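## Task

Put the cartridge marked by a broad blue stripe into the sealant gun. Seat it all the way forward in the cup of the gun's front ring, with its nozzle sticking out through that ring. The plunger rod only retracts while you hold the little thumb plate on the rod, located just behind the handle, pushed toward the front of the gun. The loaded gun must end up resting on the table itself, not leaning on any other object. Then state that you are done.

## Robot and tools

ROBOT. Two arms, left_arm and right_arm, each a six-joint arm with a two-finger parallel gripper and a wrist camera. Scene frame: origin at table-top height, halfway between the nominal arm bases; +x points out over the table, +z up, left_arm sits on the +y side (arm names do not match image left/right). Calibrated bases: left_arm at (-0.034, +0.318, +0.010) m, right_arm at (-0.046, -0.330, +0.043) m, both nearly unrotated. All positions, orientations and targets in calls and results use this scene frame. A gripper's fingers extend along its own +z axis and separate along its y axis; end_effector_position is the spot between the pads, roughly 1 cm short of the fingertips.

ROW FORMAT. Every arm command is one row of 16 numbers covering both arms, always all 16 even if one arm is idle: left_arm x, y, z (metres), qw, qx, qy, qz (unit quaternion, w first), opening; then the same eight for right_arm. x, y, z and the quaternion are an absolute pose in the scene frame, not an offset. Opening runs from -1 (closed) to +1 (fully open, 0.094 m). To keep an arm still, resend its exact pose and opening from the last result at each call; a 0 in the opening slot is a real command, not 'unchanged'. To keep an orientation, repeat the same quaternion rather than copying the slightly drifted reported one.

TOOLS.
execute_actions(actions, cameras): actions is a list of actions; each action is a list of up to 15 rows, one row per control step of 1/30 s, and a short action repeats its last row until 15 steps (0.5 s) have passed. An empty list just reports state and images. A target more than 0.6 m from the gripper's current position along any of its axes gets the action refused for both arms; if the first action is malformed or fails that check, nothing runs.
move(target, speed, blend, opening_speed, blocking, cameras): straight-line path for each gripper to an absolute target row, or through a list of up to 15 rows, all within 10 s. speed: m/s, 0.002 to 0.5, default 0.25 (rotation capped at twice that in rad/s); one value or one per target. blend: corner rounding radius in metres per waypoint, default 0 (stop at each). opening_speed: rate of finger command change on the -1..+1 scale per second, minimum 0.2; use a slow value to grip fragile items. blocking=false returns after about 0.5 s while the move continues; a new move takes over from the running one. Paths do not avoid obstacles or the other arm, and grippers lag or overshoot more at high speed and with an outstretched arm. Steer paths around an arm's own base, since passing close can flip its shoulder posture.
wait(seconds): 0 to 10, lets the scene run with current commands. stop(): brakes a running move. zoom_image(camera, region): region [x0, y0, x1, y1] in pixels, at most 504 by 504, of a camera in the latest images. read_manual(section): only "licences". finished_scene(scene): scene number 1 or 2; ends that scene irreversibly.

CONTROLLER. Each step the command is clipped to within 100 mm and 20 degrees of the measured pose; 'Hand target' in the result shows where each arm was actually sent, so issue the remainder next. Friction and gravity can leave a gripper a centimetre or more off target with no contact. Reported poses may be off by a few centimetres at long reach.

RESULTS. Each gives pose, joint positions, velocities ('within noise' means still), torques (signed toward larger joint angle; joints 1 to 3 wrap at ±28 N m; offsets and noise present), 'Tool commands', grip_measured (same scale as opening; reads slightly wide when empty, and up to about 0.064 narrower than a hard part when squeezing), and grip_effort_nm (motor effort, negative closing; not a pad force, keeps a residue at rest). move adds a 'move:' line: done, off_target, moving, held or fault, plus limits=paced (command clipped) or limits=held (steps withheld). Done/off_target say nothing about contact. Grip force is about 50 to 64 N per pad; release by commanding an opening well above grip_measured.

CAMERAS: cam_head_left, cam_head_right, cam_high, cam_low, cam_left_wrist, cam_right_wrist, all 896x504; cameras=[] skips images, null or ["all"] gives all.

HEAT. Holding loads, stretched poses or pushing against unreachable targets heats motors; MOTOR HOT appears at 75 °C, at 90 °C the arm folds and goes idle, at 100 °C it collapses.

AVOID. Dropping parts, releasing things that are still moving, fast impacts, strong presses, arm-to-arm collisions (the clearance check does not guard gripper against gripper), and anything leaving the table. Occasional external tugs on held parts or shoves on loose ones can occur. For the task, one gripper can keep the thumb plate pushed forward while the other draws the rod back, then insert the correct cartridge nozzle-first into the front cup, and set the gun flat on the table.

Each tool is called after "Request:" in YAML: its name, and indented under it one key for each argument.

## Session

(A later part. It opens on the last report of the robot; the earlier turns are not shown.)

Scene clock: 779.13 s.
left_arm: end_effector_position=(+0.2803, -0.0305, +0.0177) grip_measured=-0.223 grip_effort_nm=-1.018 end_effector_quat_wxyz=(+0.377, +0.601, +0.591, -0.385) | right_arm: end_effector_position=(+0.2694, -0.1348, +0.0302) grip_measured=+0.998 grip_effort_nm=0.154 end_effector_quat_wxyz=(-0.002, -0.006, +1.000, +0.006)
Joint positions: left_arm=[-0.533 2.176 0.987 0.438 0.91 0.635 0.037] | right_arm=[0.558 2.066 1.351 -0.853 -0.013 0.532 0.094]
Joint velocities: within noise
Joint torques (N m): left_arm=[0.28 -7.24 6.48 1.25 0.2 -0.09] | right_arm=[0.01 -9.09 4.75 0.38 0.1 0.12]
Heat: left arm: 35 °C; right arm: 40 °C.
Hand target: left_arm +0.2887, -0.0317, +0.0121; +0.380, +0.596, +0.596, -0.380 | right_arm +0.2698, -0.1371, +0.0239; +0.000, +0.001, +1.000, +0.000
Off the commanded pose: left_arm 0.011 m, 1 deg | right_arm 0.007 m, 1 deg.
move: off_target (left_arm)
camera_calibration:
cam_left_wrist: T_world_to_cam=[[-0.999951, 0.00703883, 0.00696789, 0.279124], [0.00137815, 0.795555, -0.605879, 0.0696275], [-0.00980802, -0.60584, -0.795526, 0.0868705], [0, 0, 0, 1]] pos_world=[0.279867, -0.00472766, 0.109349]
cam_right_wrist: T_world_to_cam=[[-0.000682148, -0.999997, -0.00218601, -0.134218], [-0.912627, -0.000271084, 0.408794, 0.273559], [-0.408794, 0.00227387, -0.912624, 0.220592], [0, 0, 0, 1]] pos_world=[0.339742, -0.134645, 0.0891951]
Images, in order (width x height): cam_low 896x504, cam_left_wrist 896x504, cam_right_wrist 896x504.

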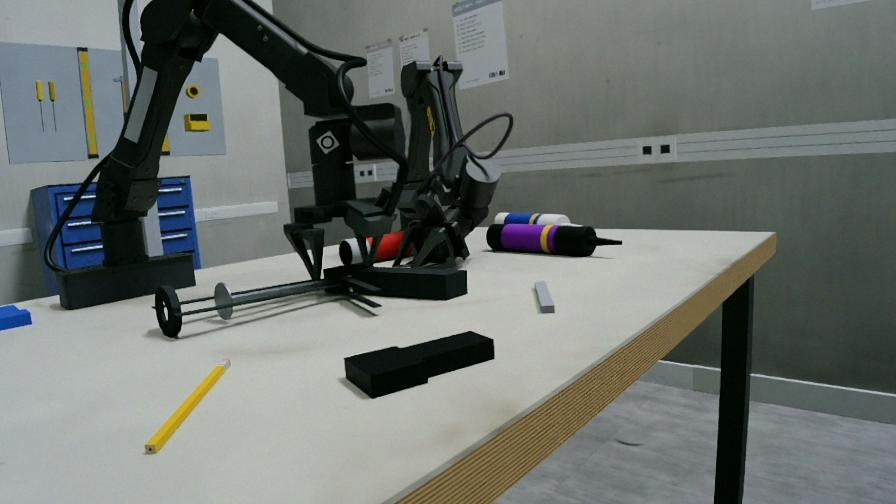

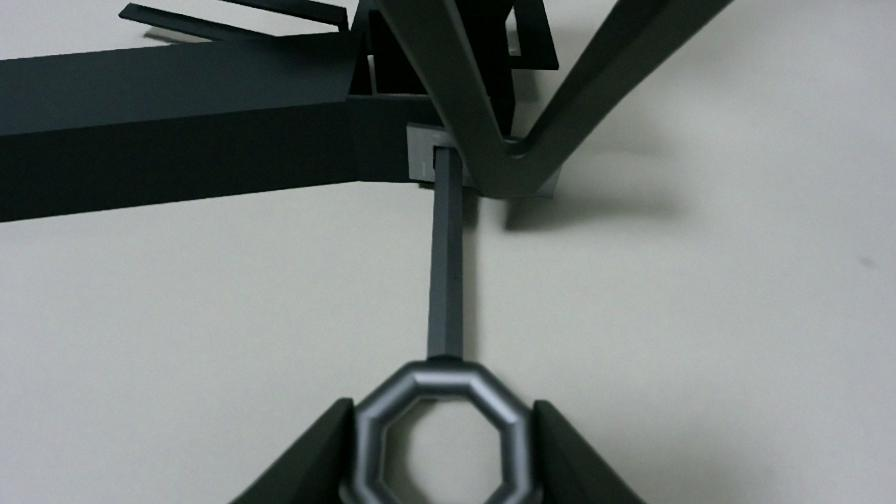

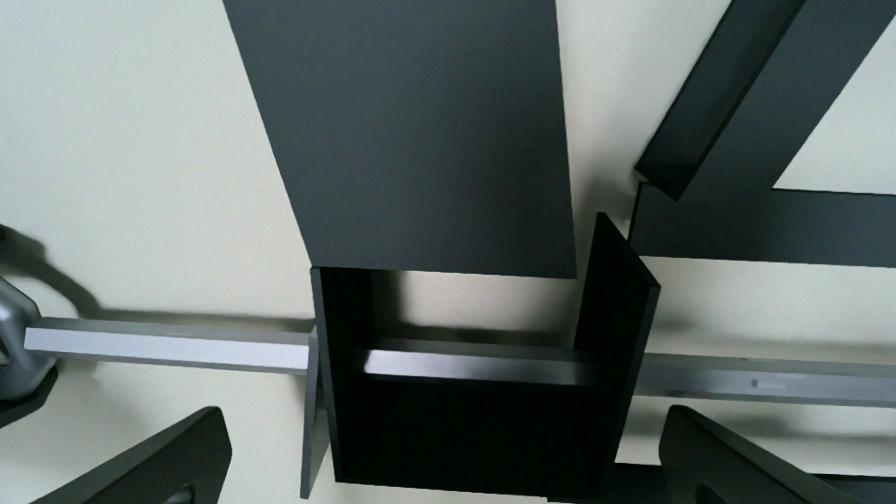

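Request:
move:
  target:
    - [0.289, -0.032, 0.012, 0.3799, 0.5964, 0.5964, -0.3799, -0.45, 0.270, -0.137, 0.024, 0, 0, 1, 0, 0.15]
  speed: 0.06
  opening_speed: 0.7
  cameras: ["cam_left_wrist","cam_low","cam_right_wrist"]

Scene clock: 799.50 s.
left_arm: end_effector_position=(+0.2803, -0.0305, +0.0177) grip_measured=-0.223 grip_effort_nm=-1.018 end_effector_quat_wxyz=(+0.377, +0.601, +0.591, -0.385) | right_arm: end_effector_position=(+0.2697, -0.1379, +0.0299) grip_measured=+0.167 grip_effort_nm=-1.004 end_effector_quat_wxyz=(-0.004, -0.003, +1.000, +0.005)
Joint positions: left_arm=[-0.533 2.176 0.987 0.438 0.91 0.635 0.037] | right_arm=[0.55 2.066 1.35 -0.856 -0.013 0.531 0.055]
Joint velocities: within noise
Joint torques (N m): left_arm=[0.34 -7.15 6.41 1.23 0.2 -0.13] | right_arm=[0.01 -9.11 4.83 0.4 0.1 0.11]
Heat: left arm: 36 °C; right arm: 40 °C.
Hand target: left_arm +0.2886, -0.0317, +0.0121; +0.380, +0.596, +0.596, -0.380 | right_arm +0.2711, -0.1395, +0.0240; -0.001, +0.003, +1.000, +0.000
Off the commanded pose: left_arm 0.011 m, 1 deg | right_arm 0.006 m, 1 deg.
move: off_target (left_arm)
camera_calibration:
cam_left_wrist: T_world_to_cam=[[-0.999951, 0.00703883, 0.00696789, 0.279124], [0.00137815, 0.795555, -0.605879, 0.0696275], [-0.00980802, -0.60584, -0.795526, 0.0868705], [0, 0, 0, 1]] pos_world=[0.279867, -0.00472766, 0.109349]
cam_right_wrist: T_world_to_cam=[[-0.00682205, -0.999977, 0.000189889, -0.135729], [-0.910996, 0.00629331, 0.412368, 0.274376], [-0.41236, 0.00264021, -0.911017, 0.221392], [0, 0, 0, 1]] pos_world=[0.340323, -0.138037, 0.0885738]
Images, in order (width x height): cam_low 896x504, cam_left_wrist 896x504, cam_right_wrist 896x504.

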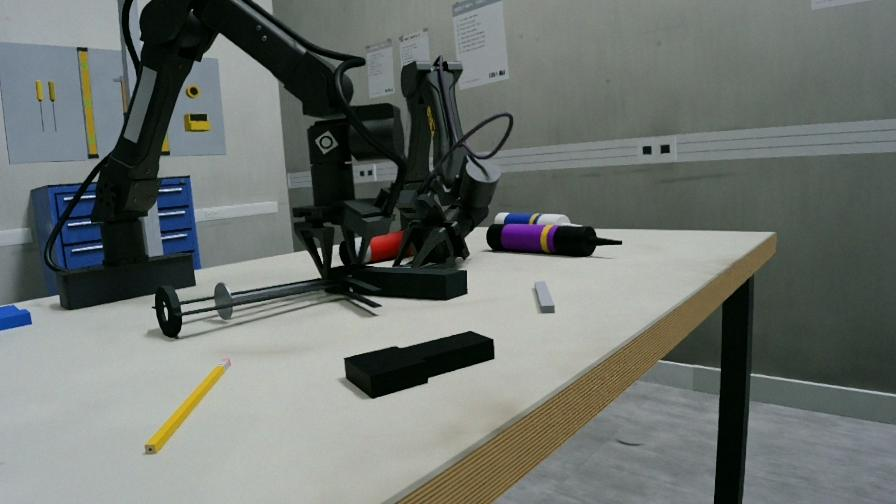

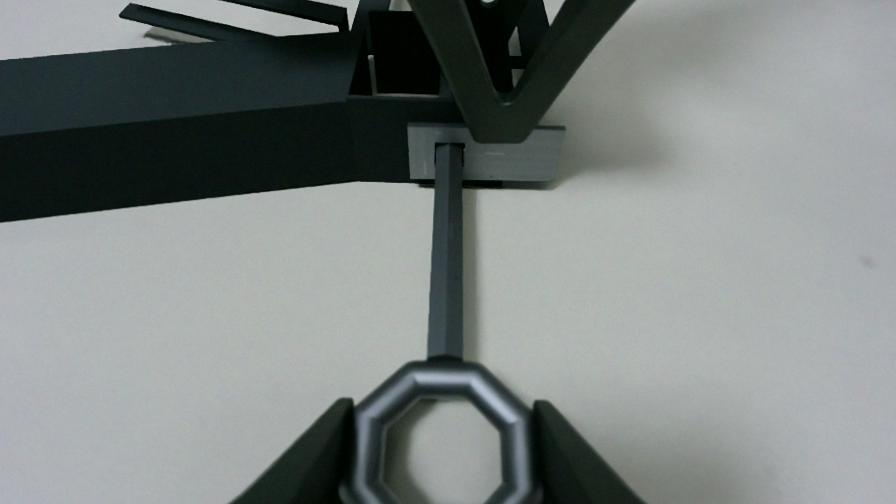

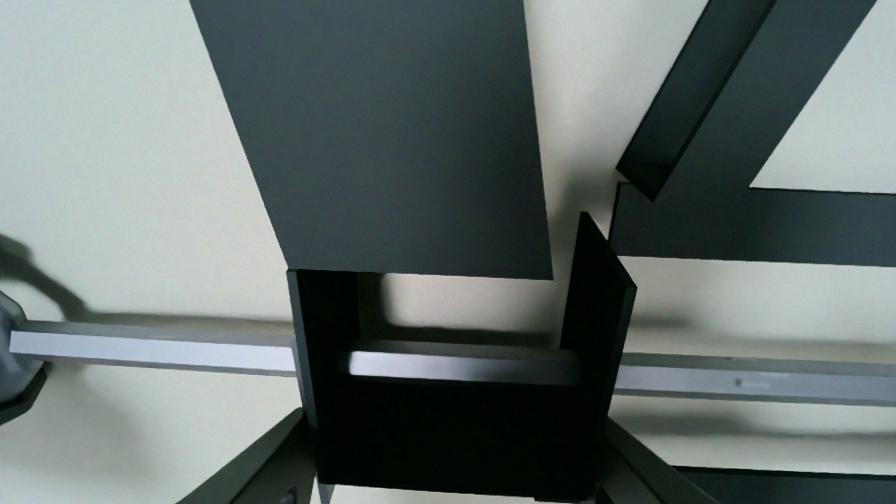

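Request:
move:
  target:
    - [0.289, 0.010, 0.013, 0.3799, 0.5964, 0.5964, -0.3799, -0.5, 0.270, -0.137, 0.024, 0, 0, 1, 0, 0.1]
  speed: 0.05
  cameras: ["cam_left_wrist","cam_high","cam_right_wrist"]

Scene clock: 813.30 s.
left_arm: end_effector_position=(+0.2839, -0.0098, +0.0163) grip_measured=-0.223 grip_effort_nm=-1.013 end_effector_quat_wxyz=(+0.385, +0.600, +0.582, -0.391) | right_arm: end_effector_position=(+0.2714, -0.1292, +0.0299) grip_measured=+0.166 grip_effort_nm=-1.009 end_effector_quat_wxyz=(+0.008, -0.004, +1.000, +0.010)
Joint positions: left_arm=[-0.473 2.176 0.959 0.438 0.971 0.691 0.037] | right_arm=[0.57 2.066 1.35 -0.831 -0.008 0.549 0.055]
Joint velocities: within noise
Joint torques (N m): left_arm=[3.18 -10.73 3.14 0.54 0.3 0.44] | right_arm=[-0.35 -9.17 4.93 0.16 0.1 0.03]
Heat: left arm: 35 °C; right arm: 39 °C.
Hand target: left_arm +0.2864, +0.0074, +0.0127; +0.378, +0.594, +0.598, -0.384 | right_arm +0.2684, -0.1351, +0.0241; +0.000, +0.000, +1.000, -0.002
Off the commanded pose: left_arm 0.021 m, 2 deg | right_arm 0.010 m, 1 deg.
move: off_target (left_arm)
camera_calibration:
cam_left_wrist: T_world_to_cam=[[-0.999892, 0.0146982, -0.000385731, 0.282767], [0.0117094, 0.780155, -0.625477, 0.0495329], [-0.00889248, -0.625414, -0.780242, 0.0977149], [0, 0, 0, 1]] pos_world=[0.283025, 0.0183127, 0.107332]
cam_right_wrist: T_world_to_cam=[[-0.00523807, -0.999947, -0.00886079, -0.127091], [-0.920278, 0.00135366, 0.391263, 0.278387], [-0.39123, 0.0102039, -0.920236, 0.217648], [0, 0, 0, 1]] pos_world=[0.340678, -0.129682, 0.090239]
Images, in order (width x height): cam_high 896x504, cam_left_wrist 896x504, cam_right_wrist 896x504.

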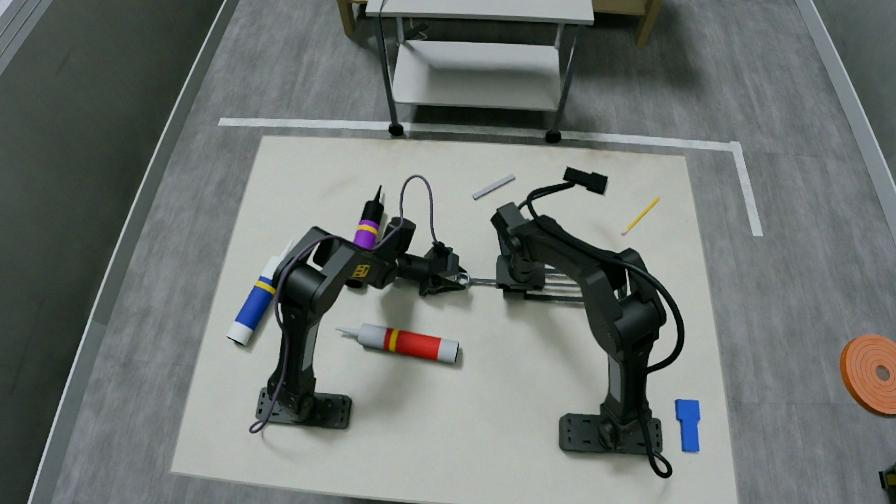

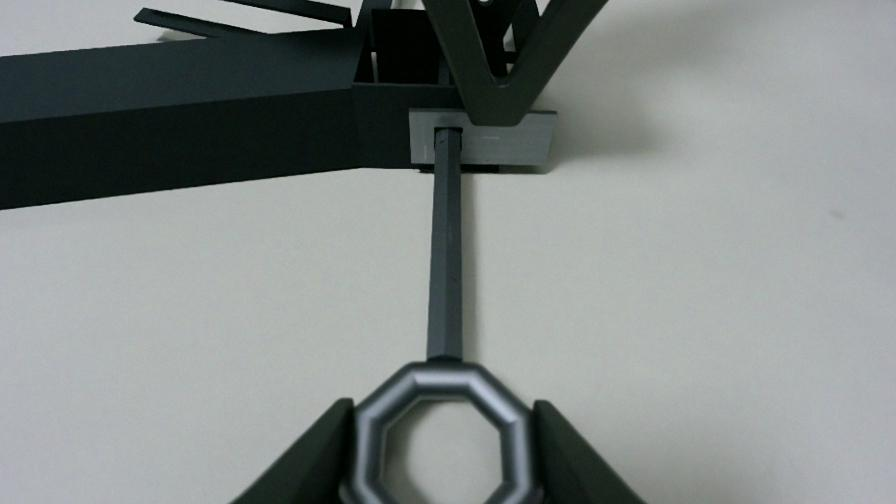

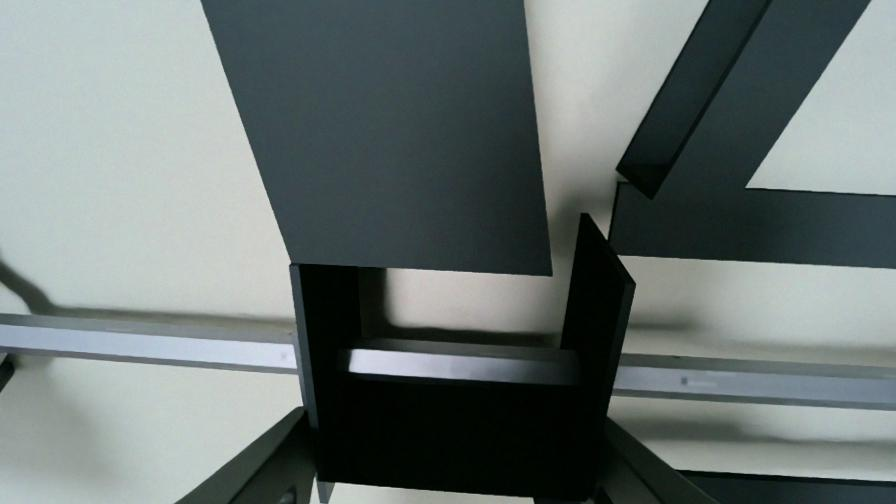

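Request:
move:
  target:
    - [0.289, 0.05, 0.013, 0.3799, 0.5964, 0.5964, -0.3799, -0.5, 0.270, -0.140, 0.024, 0, 0, 1, 0, 0.1]
  speed: 0.04
  cameras: ["cam_left_wrist","cam_high","cam_right_wrist"]

Scene clock: 829.77 s.
left_arm: end_effector_position=(+0.2868, +0.0299, +0.0149) grip_measured=-0.223 grip_effort_nm=-1.018 end_effector_quat_wxyz=(+0.393, +0.602, +0.573, -0.393) | right_arm: end_effector_position=(+0.2723, -0.1287, +0.0305) grip_measured=+0.166 grip_effort_nm=-1.009 end_effector_quat_wxyz=(+0.010, -0.003, +1.000, +0.011)
Joint positions: left_arm=[-0.364 2.155 0.924 0.34 1.057 0.846 0.037] | right_arm=[0.57 2.064 1.35 -0.828 -0.008 0.55 0.055]
Joint velocities: within noise
Joint torques (N m): left_arm=[3.37 -11.33 2.88 0.23 0.18 0.46] | right_arm=[-1.59 -9.59 4.3 0.19 0.06 -0.14]
Heat: left arm: 34 °C; right arm: 39 °C.
Hand target: left_arm +0.2886, +0.0489, +0.0132; +0.383, +0.594, +0.596, -0.382 | right_arm +0.2702, -0.1395, +0.0248; +0.001, +0.000, +1.000, +0.001
Off the commanded pose: left_arm 0.020 m, 3 deg | right_arm 0.013 m, 2 deg.
move: off_target (left_arm, right_arm)
camera_calibration:
cam_left_wrist: T_world_to_cam=[[-0.999602, 0.0238046, -0.0151683, 0.284932], [0.0280088, 0.769894, -0.637556, 0.0134346], [-0.00349874, -0.637727, -0.770254, 0.120099], [0, 0, 0, 1]] pos_world=[0.284862, 0.0594647, 0.105394]
cam_right_wrist: T_world_to_cam=[[-0.00673225, -0.999913, -0.0113436, -0.126085], [-0.921785, 0.00180795, 0.387698, 0.279496], [-0.387644, 0.0130665, -0.921717, 0.217919], [0, 0, 0, 1]] pos_world=[0.341261, -0.129427, 0.0910697]
Images, in order (width x height): cam_high 896x504, cam_left_wrist 896x504, cam_right_wrist 896x504.

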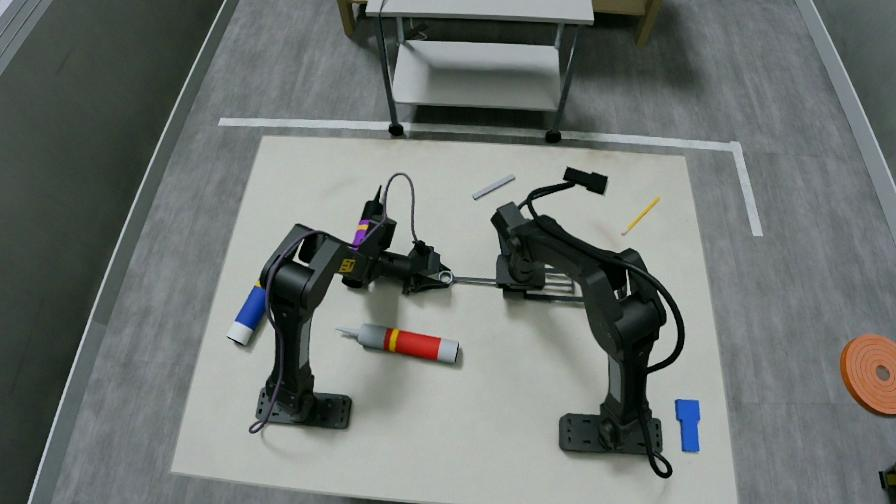

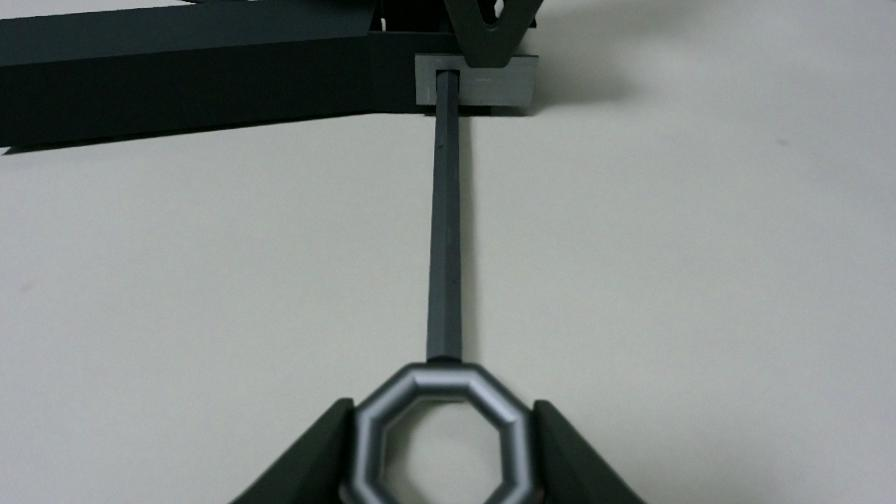

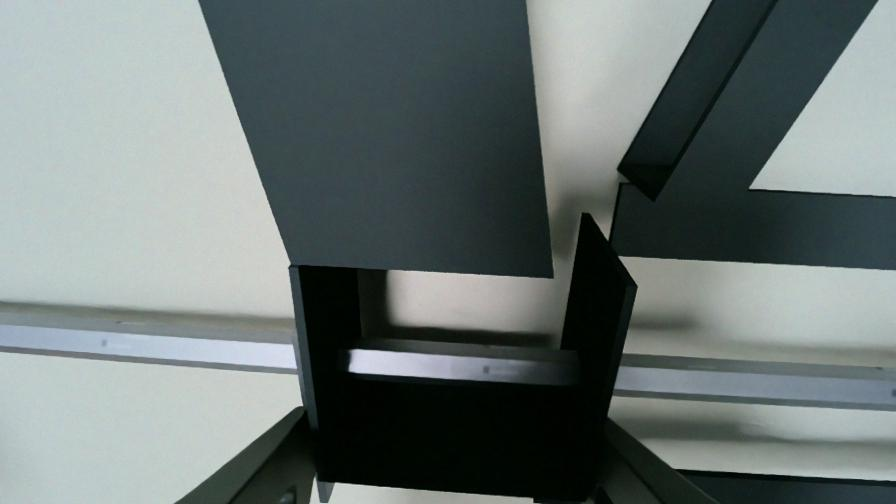

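Request:
move:
  target:
    - [0.289, 0.10, 0.013, 0.3799, 0.5964, 0.5964, -0.3799, -0.5, 0.270, -0.140, 0.024, 0, 0, 1, 0, 0.1]
  speed: 0.04
  cameras: ["cam_left_wrist","cam_high","cam_right_wrist","cam_low"]

Scene clock: 851.80 s.
left_arm: end_effector_position=(+0.2861, +0.0799, +0.0140) grip_measured=-0.223 grip_effort_nm=-1.013 end_effector_quat_wxyz=(+0.390, +0.602, +0.576, -0.391) | right_arm: end_effector_position=(+0.2721, -0.1281, +0.0310) grip_measured=+0.165 grip_effort_nm=-1.013 end_effector_quat_wxyz=(+0.010, -0.004, +1.000, +0.012)
Joint positions: left_arm=[-0.226 2.119 0.918 0.08 1.123 1.101 0.037] | right_arm=[0.57 2.063 1.35 -0.828 -0.011 0.549 0.055]
Joint velocities: within noise
Joint torques (N m): left_arm=[3.71 -10.15 3.9 -0.04 0.26 0.51] | right_arm=[-1.59 -9.31 4.31 0.17 0.06 -0.14]
Heat: left arm: 36 °C; right arm: 39 °C.
Hand target: left_arm +0.2882, +0.0981, +0.0136; +0.383, +0.594, +0.597, -0.381 | right_arm +0.2692, -0.1396, +0.0241; -0.002, -0.001, +1.000, +0.001
Off the commanded pose: left_arm 0.020 m, 3 deg | right_arm 0.014 m, 2 deg.
move: off_target (left_arm, right_arm)
camera_calibration:
cam_left_wrist: T_world_to_cam=[[-0.999706, 0.0201586, -0.0134436, 0.283403], [0.0241207, 0.775274, -0.631165, -0.0249702], [-0.00230091, -0.631303, -0.775532, 0.150528], [0, 0, 0, 1]] pos_world=[0.284268, 0.108675, 0.104789]
cam_right_wrist: T_world_to_cam=[[-0.0051149, -0.999878, -0.0147261, -0.12584], [-0.921675, -0.000998998, 0.387961, 0.278774], [-0.387928, 0.0155571, -0.921558, 0.218766], [0, 0, 0, 1]] pos_world=[0.341161, -0.12895, 0.0915991]
Images, in order (width x height): cam_high 896x504, cam_low 896x504, cam_left_wrist 896x504, cam_right_wrist 896x504.

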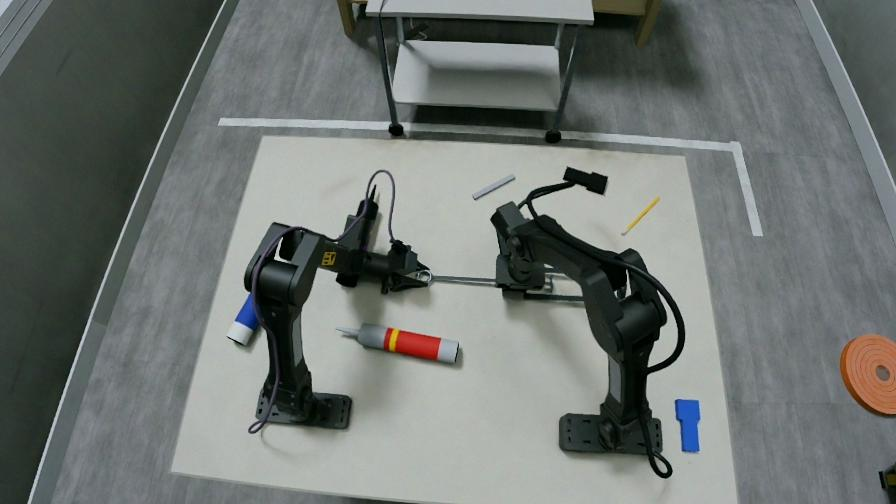

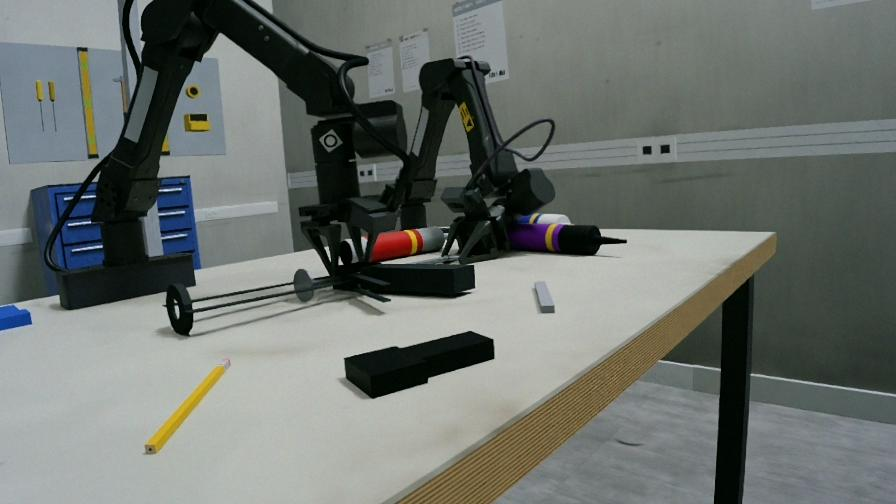

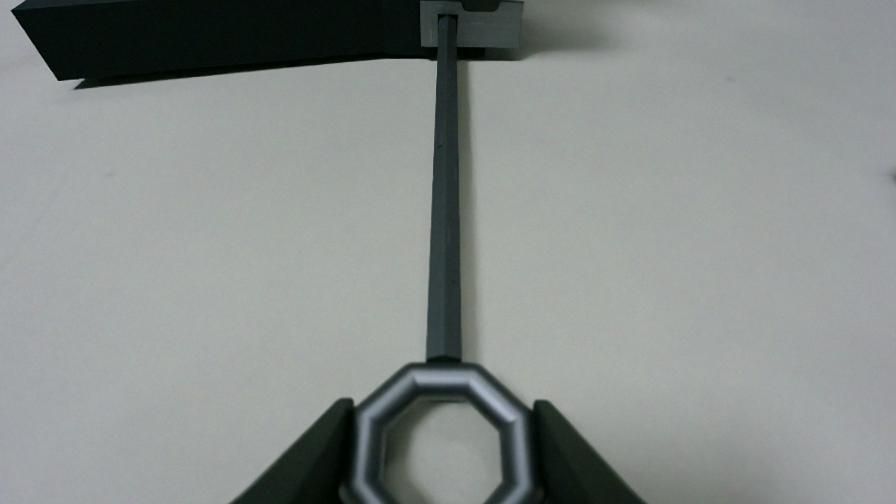

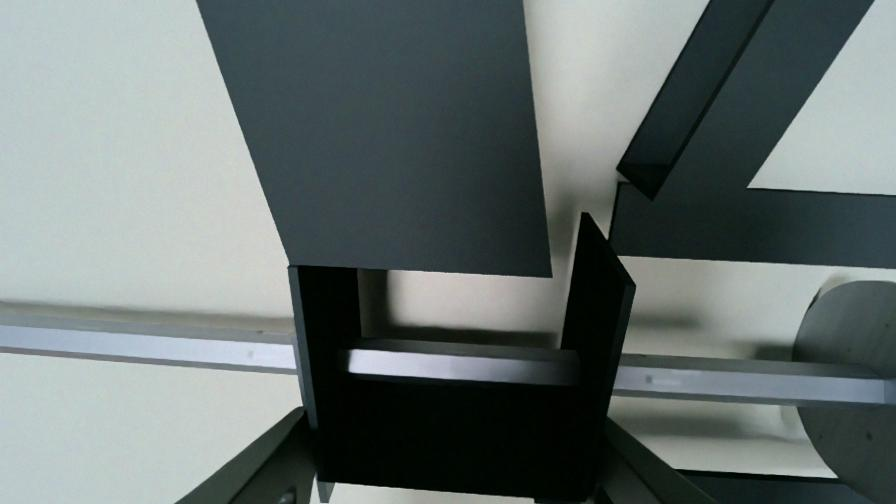

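Request:
zoom_image:
  camera: "cam_high"
  region: [220, 160, 520, 380]

Request:
zoom_image:
  camera: "cam_low"
  region: [330, 160, 660, 320]

Scaled by 1.680 from the camera's 896x504 image, which has a finer 1280x720 frame.

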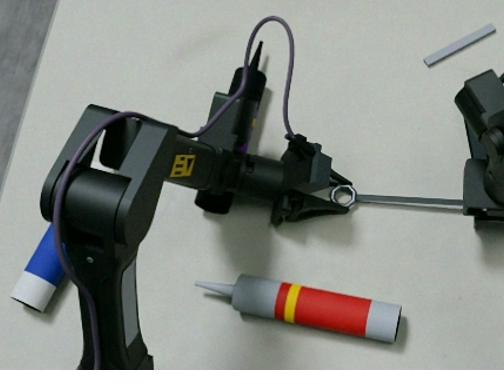

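Scaled by 1.527 from the camera's 896x504 image, which has a finer 1280x720 frame.

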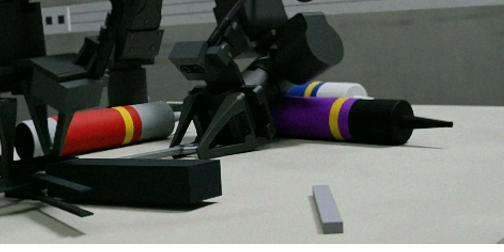

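Request:
move:
  target:
    - [0.289, 0.10, 0.013, 0.3799, 0.5964, 0.5964, -0.3799, -0.5, 0.270, -0.168, 0.024, 0, 0, 1, 0, 0.1]
  speed: 0.04
  cameras: ["cam_high","cam_right_wrist","cam_low"]

Scene clock: 932.97 s.
left_arm: end_effector_position=(+0.2865, +0.0810, +0.0138) grip_measured=-0.223 grip_effort_nm=-1.018 end_effector_quat_wxyz=(+0.391, +0.602, +0.577, -0.390) | right_arm: end_effector_position=(+0.2720, -0.1496, +0.0322) grip_measured=+0.165 grip_effort_nm=-1.009 end_effector_quat_wxyz=(+0.009, -0.005, +1.000, +0.012)
Joint positions: left_arm=[-0.223 2.119 0.918 0.077 1.123 1.106 0.037] | right_arm=[0.519 2.024 1.296 -0.814 -0.013 0.497 0.055]
Joint velocities: within noise
Joint torques (N m): left_arm=[3.86 -9.96 4.03 -0.07 0.21 0.52] | right_arm=[-2.97 -9.54 3 0.29 0.08 -0.25]
Heat: left arm: 34 °C; right arm: 42 °C.
Hand target: left_arm +0.2887, +0.0994, +0.0129; +0.383, +0.594, +0.597, -0.379 | right_arm +0.2696, -0.1669, +0.0247; +0.000, +0.001, +1.000, +0.001
Off the commanded pose: left_arm 0.019 m, 3 deg | right_arm 0.020 m, 2 deg.
move: off_target (left_arm, right_arm)
camera_calibration:
cam_right_wrist: T_world_to_cam=[[-0.00357395, -0.999891, -0.0142928, -0.147784], [-0.92136, -0.00226303, 0.388704, 0.277885], [-0.388694, 0.014558, -0.921252, 0.22018], [0, 0, 0, 1]] pos_world=[0.341087, -0.150344, 0.092714]
Images, in order (width x height): cam_high 896x504, cam_low 896x504, cam_right_wrist 896x504.

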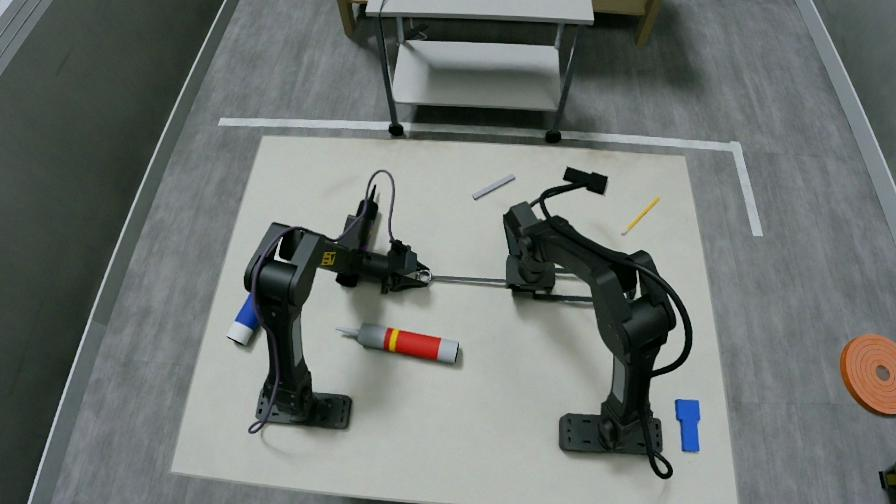

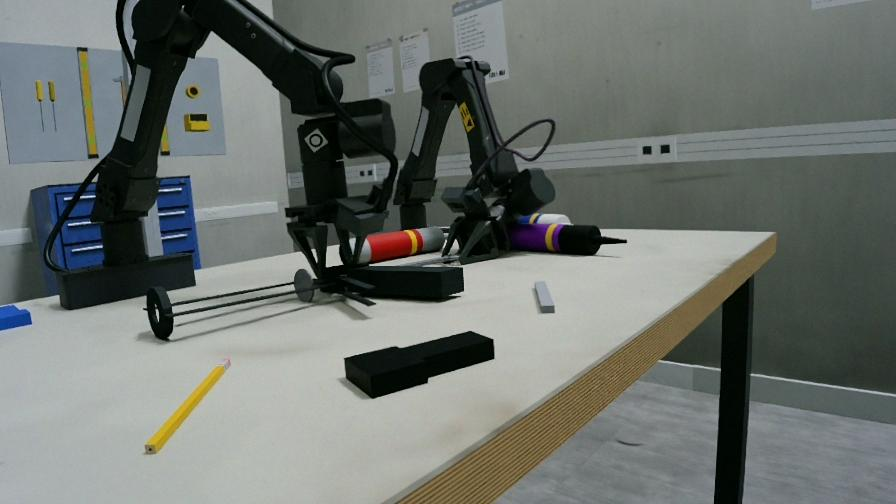

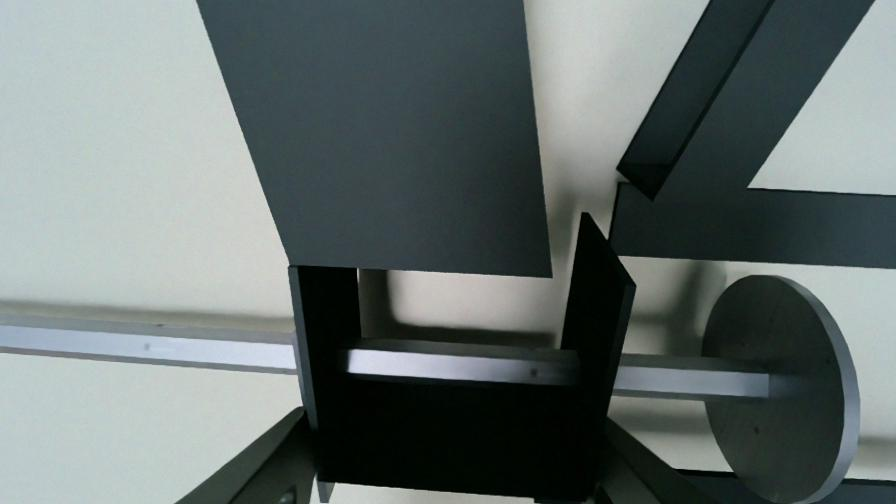

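Request:
move:
  target:
    - [0.289, 0.10, 0.013, 0.3799, 0.5964, 0.5964, -0.3799, -0.5, 0.270, -0.160, 0.024, 0, 0, 1, 0, 0.45]
    - [0.289, 0.10, 0.013, 0.3799, 0.5964, 0.5964, -0.3799, -0.5, 0.268, -0.150, 0.09, 0, 0, 1, 0, 0.45]
    - [0.289, 0.10, 0.013, 0.3799, 0.5964, 0.5964, -0.3799, -0.5, 0.262, -0.090, 0.09, 0, 0, 1, 0, -1]
  speed: 0.08
  cameras: ["cam_high","cam_right_wrist","cam_left_wrist","cam_low"]

Scene clock: 972.17 s.
left_arm: end_effector_position=(+0.2868, +0.0892, +0.0143) grip_measured=-0.223 grip_effort_nm=-1.018 end_effector_quat_wxyz=(+0.389, +0.598, +0.583, -0.390) | right_arm: end_effector_position=(+0.2606, -0.0934, +0.0882) grip_measured=-0.987 grip_effort_nm=-0.647 end_effector_quat_wxyz=(-0.002, -0.003, +1.000, +0.005)
Joint positions: left_arm=[-0.2 2.112 0.918 0.034 1.126 1.133 0.037] | right_arm=[0.662 2.047 1.569 -1.089 -0.011 0.644 0.001]
Joint velocities: within noise
Joint torques (N m): left_arm=[2.03 -9.35 4.38 0.15 0.23 0.34] | right_arm=[0.28 -9.18 8.43 0 0.11 0.13]
Heat: left arm: 35 °C; right arm: 39 °C.
Hand target: left_arm +0.2887, +0.0995, +0.0134; +0.381, +0.595, +0.596, -0.380 | right_arm +0.2639, -0.0921, +0.0898; +0.001, +0.003, +1.000, -0.001
Off the commanded pose: left_arm 0.011 m, 2 deg | right_arm 0.004 m, 1 deg.
move: off_target (left_arm)
camera_calibration:
cam_left_wrist: T_world_to_cam=[[-0.999955, 0.00803953, -0.00494291, 0.284925], [0.00936137, 0.778572, -0.627485, -0.0281467], [-0.00119627, -0.627503, -0.778613, 0.155995], [0, 0, 0, 1]] pos_world=[0.285363, 0.117511, 0.105207]
cam_right_wrist: T_world_to_cam=[[-0.00834917, -0.999965, -0.000478996, -0.0907777], [-0.912414, 0.00742215, 0.4092, 0.242531], [-0.409182, 0.00385352, -0.912444, 0.270077], [0, 0, 0, 1]] pos_world=[0.331042, -0.0936154, 0.147143]
Images, in order (width x height): cam_high 896x504, cam_low 896x504, cam_left_wrist 896x504, cam_right_wrist 896x504.

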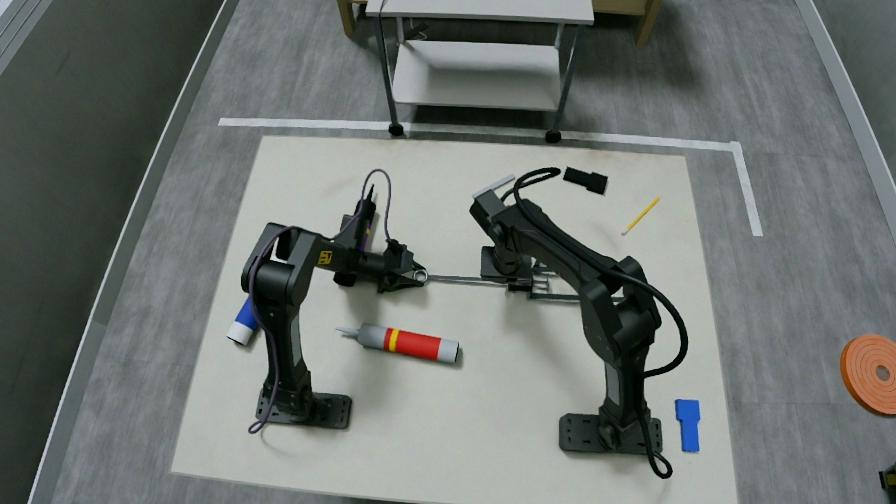

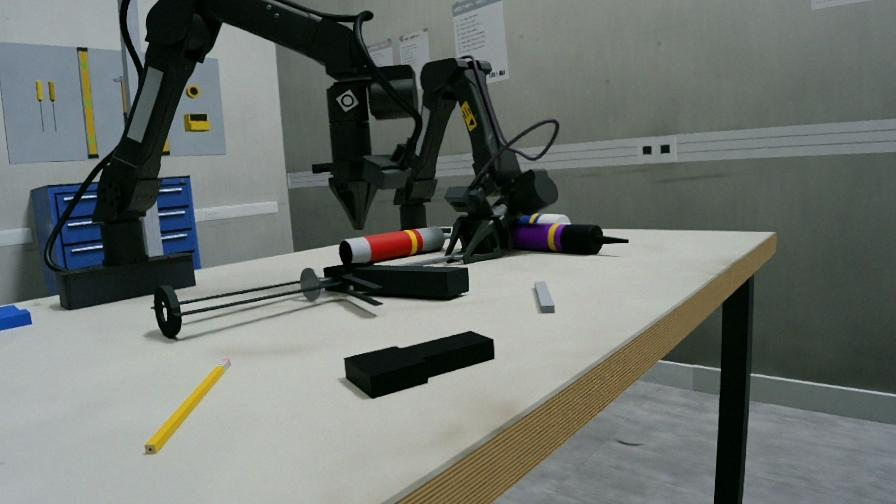

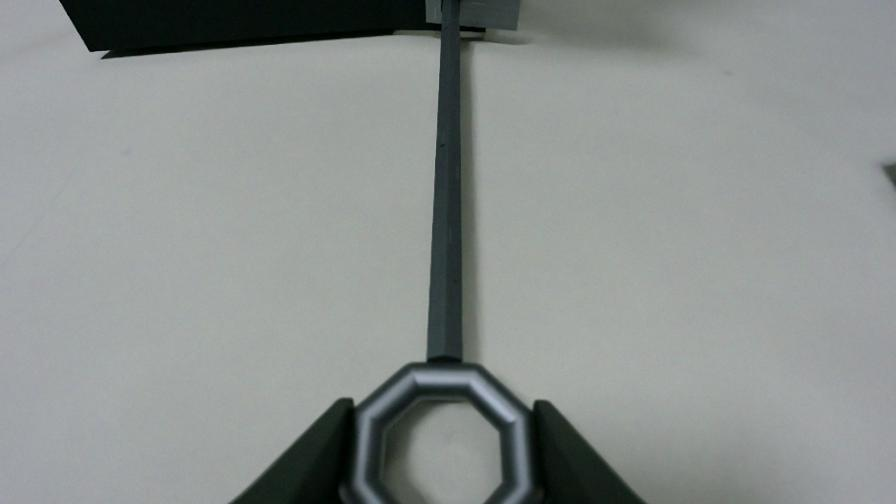

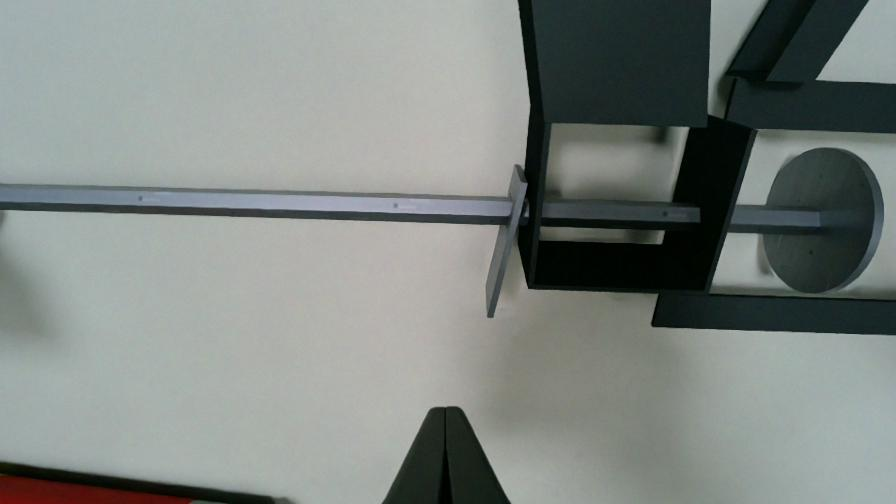

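Request:
move:
  target:
    - [0.289, 0.10, 0.013, 0.3799, 0.5964, 0.5964, -0.3799, -0.5, 0.262, -0.084, 0.018, 0, 0, 1, 0, -1]
    - [0.289, 0.10, 0.013, 0.3799, 0.5964, 0.5964, -0.3799, -0.5, 0.262, -0.115, 0.018, 0, 0, 1, 0, -1]
  speed: [0.08,0.04]
  cameras: ["cam_right_wrist","cam_left_wrist","cam_low"]

Scene clock: 994.43 s.
left_arm: end_effector_position=(+0.2868, +0.0892, +0.0143) grip_measured=-0.223 grip_effort_nm=-1.018 end_effector_quat_wxyz=(+0.389, +0.598, +0.582, -0.389) | right_arm: end_effector_position=(+0.2568, -0.0981, +0.0098) grip_measured=-0.988 grip_effort_nm=-0.642 end_effector_quat_wxyz=(-0.007, -0.012, +1.000, +0.013)
Joint positions: left_arm=[-0.2 2.112 0.918 0.034 1.126 1.135 0.037] | right_arm=[0.65 2.138 1.374 -0.804 -0.03 0.613 0.001]
Joint velocities: within noise
Joint torques (N m): left_arm=[1.98 -9.33 4.48 0.14 0.23 0.29] | right_arm=[-2 -13.19 3.99 0.01 0.26 -0.16]
Heat: left arm: 36 °C; right arm: 39 °C.
Hand target: left_arm +0.2886, +0.0997, +0.0130; +0.381, +0.595, +0.597, -0.380 | right_arm +0.2603, -0.1128, +0.0173; +0.001, -0.007, +1.000, +0.001
Off the commanded pose: left_arm 0.011 m, 2 deg | right_arm 0.020 m, 2 deg.
move: off_target (left_arm, right_arm)
camera_calibration:
cam_left_wrist: T_world_to_cam=[[-0.999942, 0.00864419, -0.00635259, 0.284888], [0.0107167, 0.778554, -0.627486, -0.0285338], [-0.000478276, -0.627518, -0.778602, 0.15579], [0, 0, 0, 1]] pos_world=[0.285252, 0.117514, 0.105204]
cam_right_wrist: T_world_to_cam=[[0.01003, -0.999829, -0.0155094, -0.100088], [-0.908003, -0.0156033, 0.418673, 0.267648], [-0.418844, 0.00988323, -0.908004, 0.199987], [0, 0, 0, 1]] pos_world=[0.327793, -0.0978713, 0.0679797]
Images, in order (width x height): cam_low 896x504, cam_left_wrist 896x504, cam_right_wrist 896x504.

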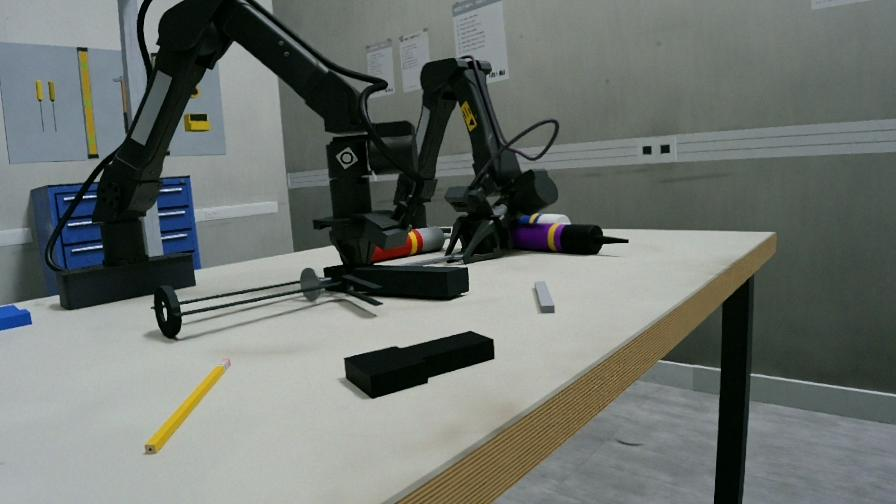

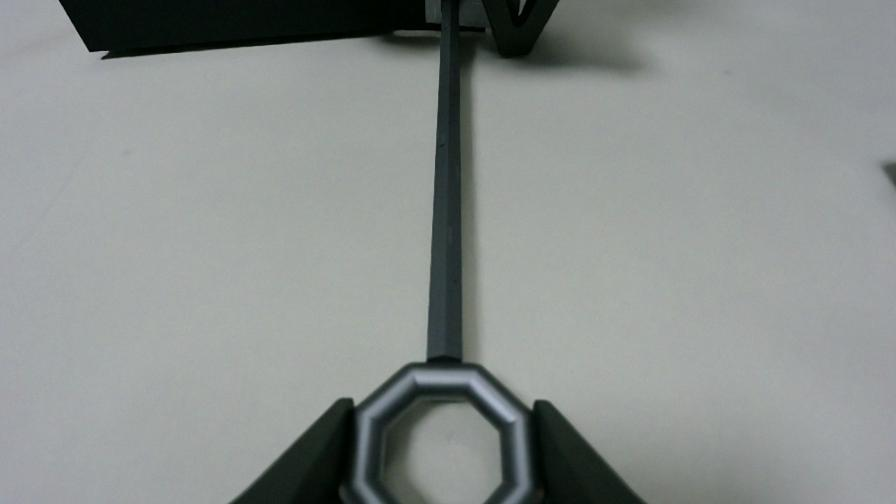

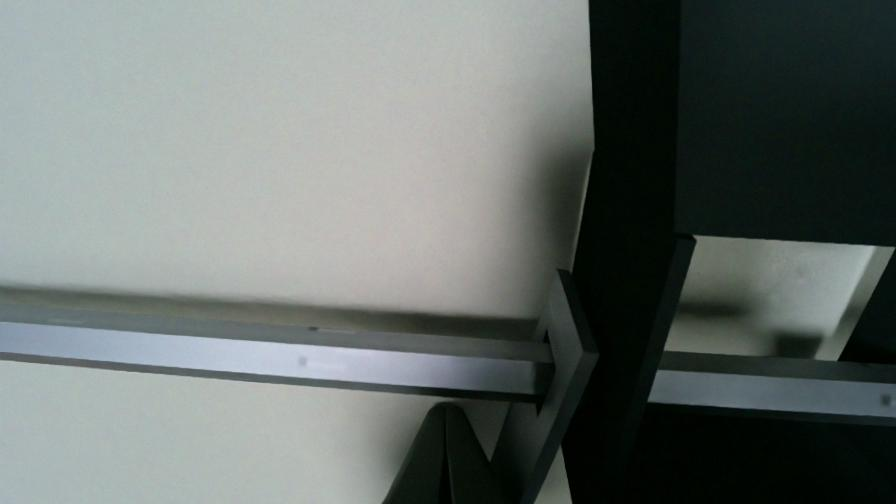

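Request:
move:
  target:
    - [0.289, 0.10, 0.013, 0.3799, 0.5964, 0.5964, -0.3799, -0.5, 0.263, -0.115, 0.030, 0, 0, 1, 0, -1]
    - [0.289, 0.10, 0.013, 0.3799, 0.5964, 0.5964, -0.3799, -0.5, 0.263, -0.130, 0.030, 0, 0, 1, 0, -1]
  speed: 0.04
  cameras: ["cam_right_wrist","cam_left_wrist","cam_low"]

Scene clock: 1025.13 s.
left_arm: end_effector_position=(+0.2869, +0.0892, +0.0144) grip_measured=-0.223 grip_effort_nm=-1.018 end_effector_quat_wxyz=(+0.389, +0.598, +0.583, -0.390) | right_arm: end_effector_position=(+0.2591, -0.0996, +0.0185) grip_measured=-0.988 grip_effort_nm=-0.642 end_effector_quat_wxyz=(-0.010, -0.005, +0.999, +0.036)
Joint positions: left_arm=[-0.2 2.112 0.919 0.031 1.126 1.135 0.037] | right_arm=[0.624 2.107 1.362 -0.801 -0.071 0.601 0.001]
Joint velocities: within noise
Joint torques (N m): left_arm=[1.98 -9.47 4.42 0.12 0.29 0.31] | right_arm=[-3.15 -14.02 4.11 -0.29 0.59 -0.21]
Heat: left arm: 37 °C; right arm: 41 °C.
Hand target: left_arm +0.2887, +0.0997, +0.0131; +0.381, +0.595, +0.597, -0.380 | right_arm +0.2639, -0.1273, +0.0296; +0.001, +0.004, +1.000, +0.003
Off the commanded pose: left_arm 0.011 m, 2 deg | right_arm 0.033 m, 4 deg.
move: off_target (left_arm, right_arm)
camera_calibration:
cam_left_wrist: T_world_to_cam=[[-0.999951, 0.00864591, -0.0048472, 0.284976], [0.00977392, 0.778747, -0.627262, -0.0281835], [-0.00164851, -0.627279, -0.778793, 0.156199], [0, 0, 0, 1]] pos_world=[0.285495, 0.117464, 0.105349]
cam_right_wrist: T_world_to_cam=[[-0.00343011, -0.998079, -0.0618668, -0.0969735], [-0.905665, -0.02313, 0.423363, 0.264609], [-0.42398, 0.0574828, -0.903845, 0.214881], [0, 0, 0, 1]] pos_world=[0.33042, -0.103019, 0.0761941]
Images, in order (width x height): cam_low 896x504, cam_left_wrist 896x504, cam_right_wrist 896x504.

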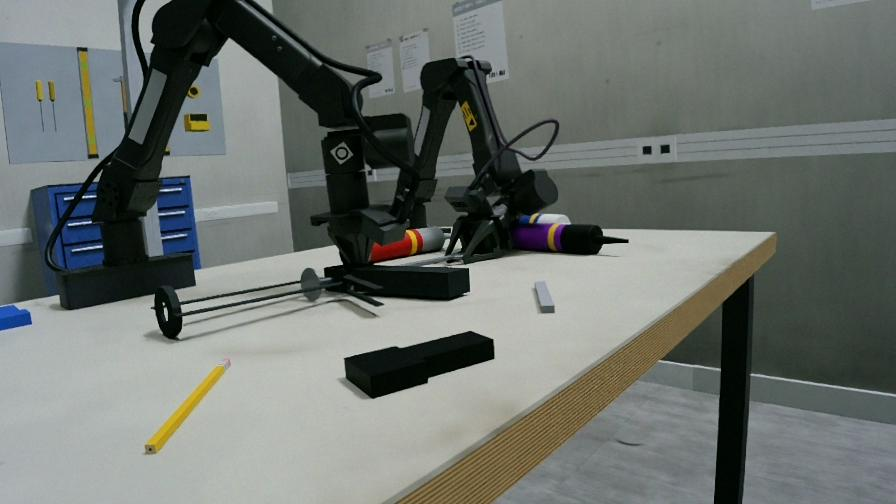

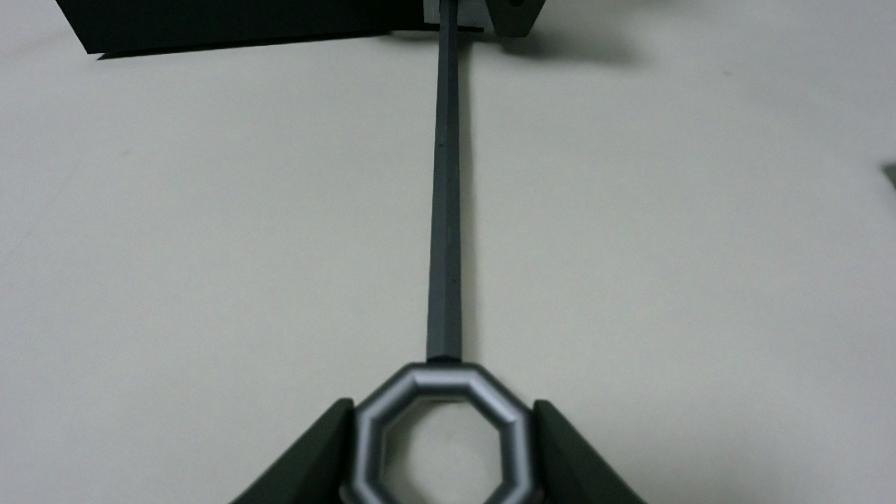

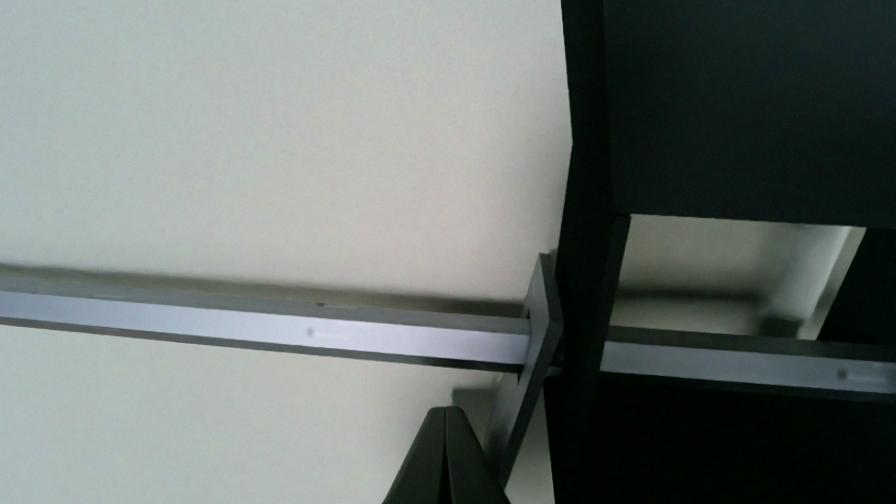

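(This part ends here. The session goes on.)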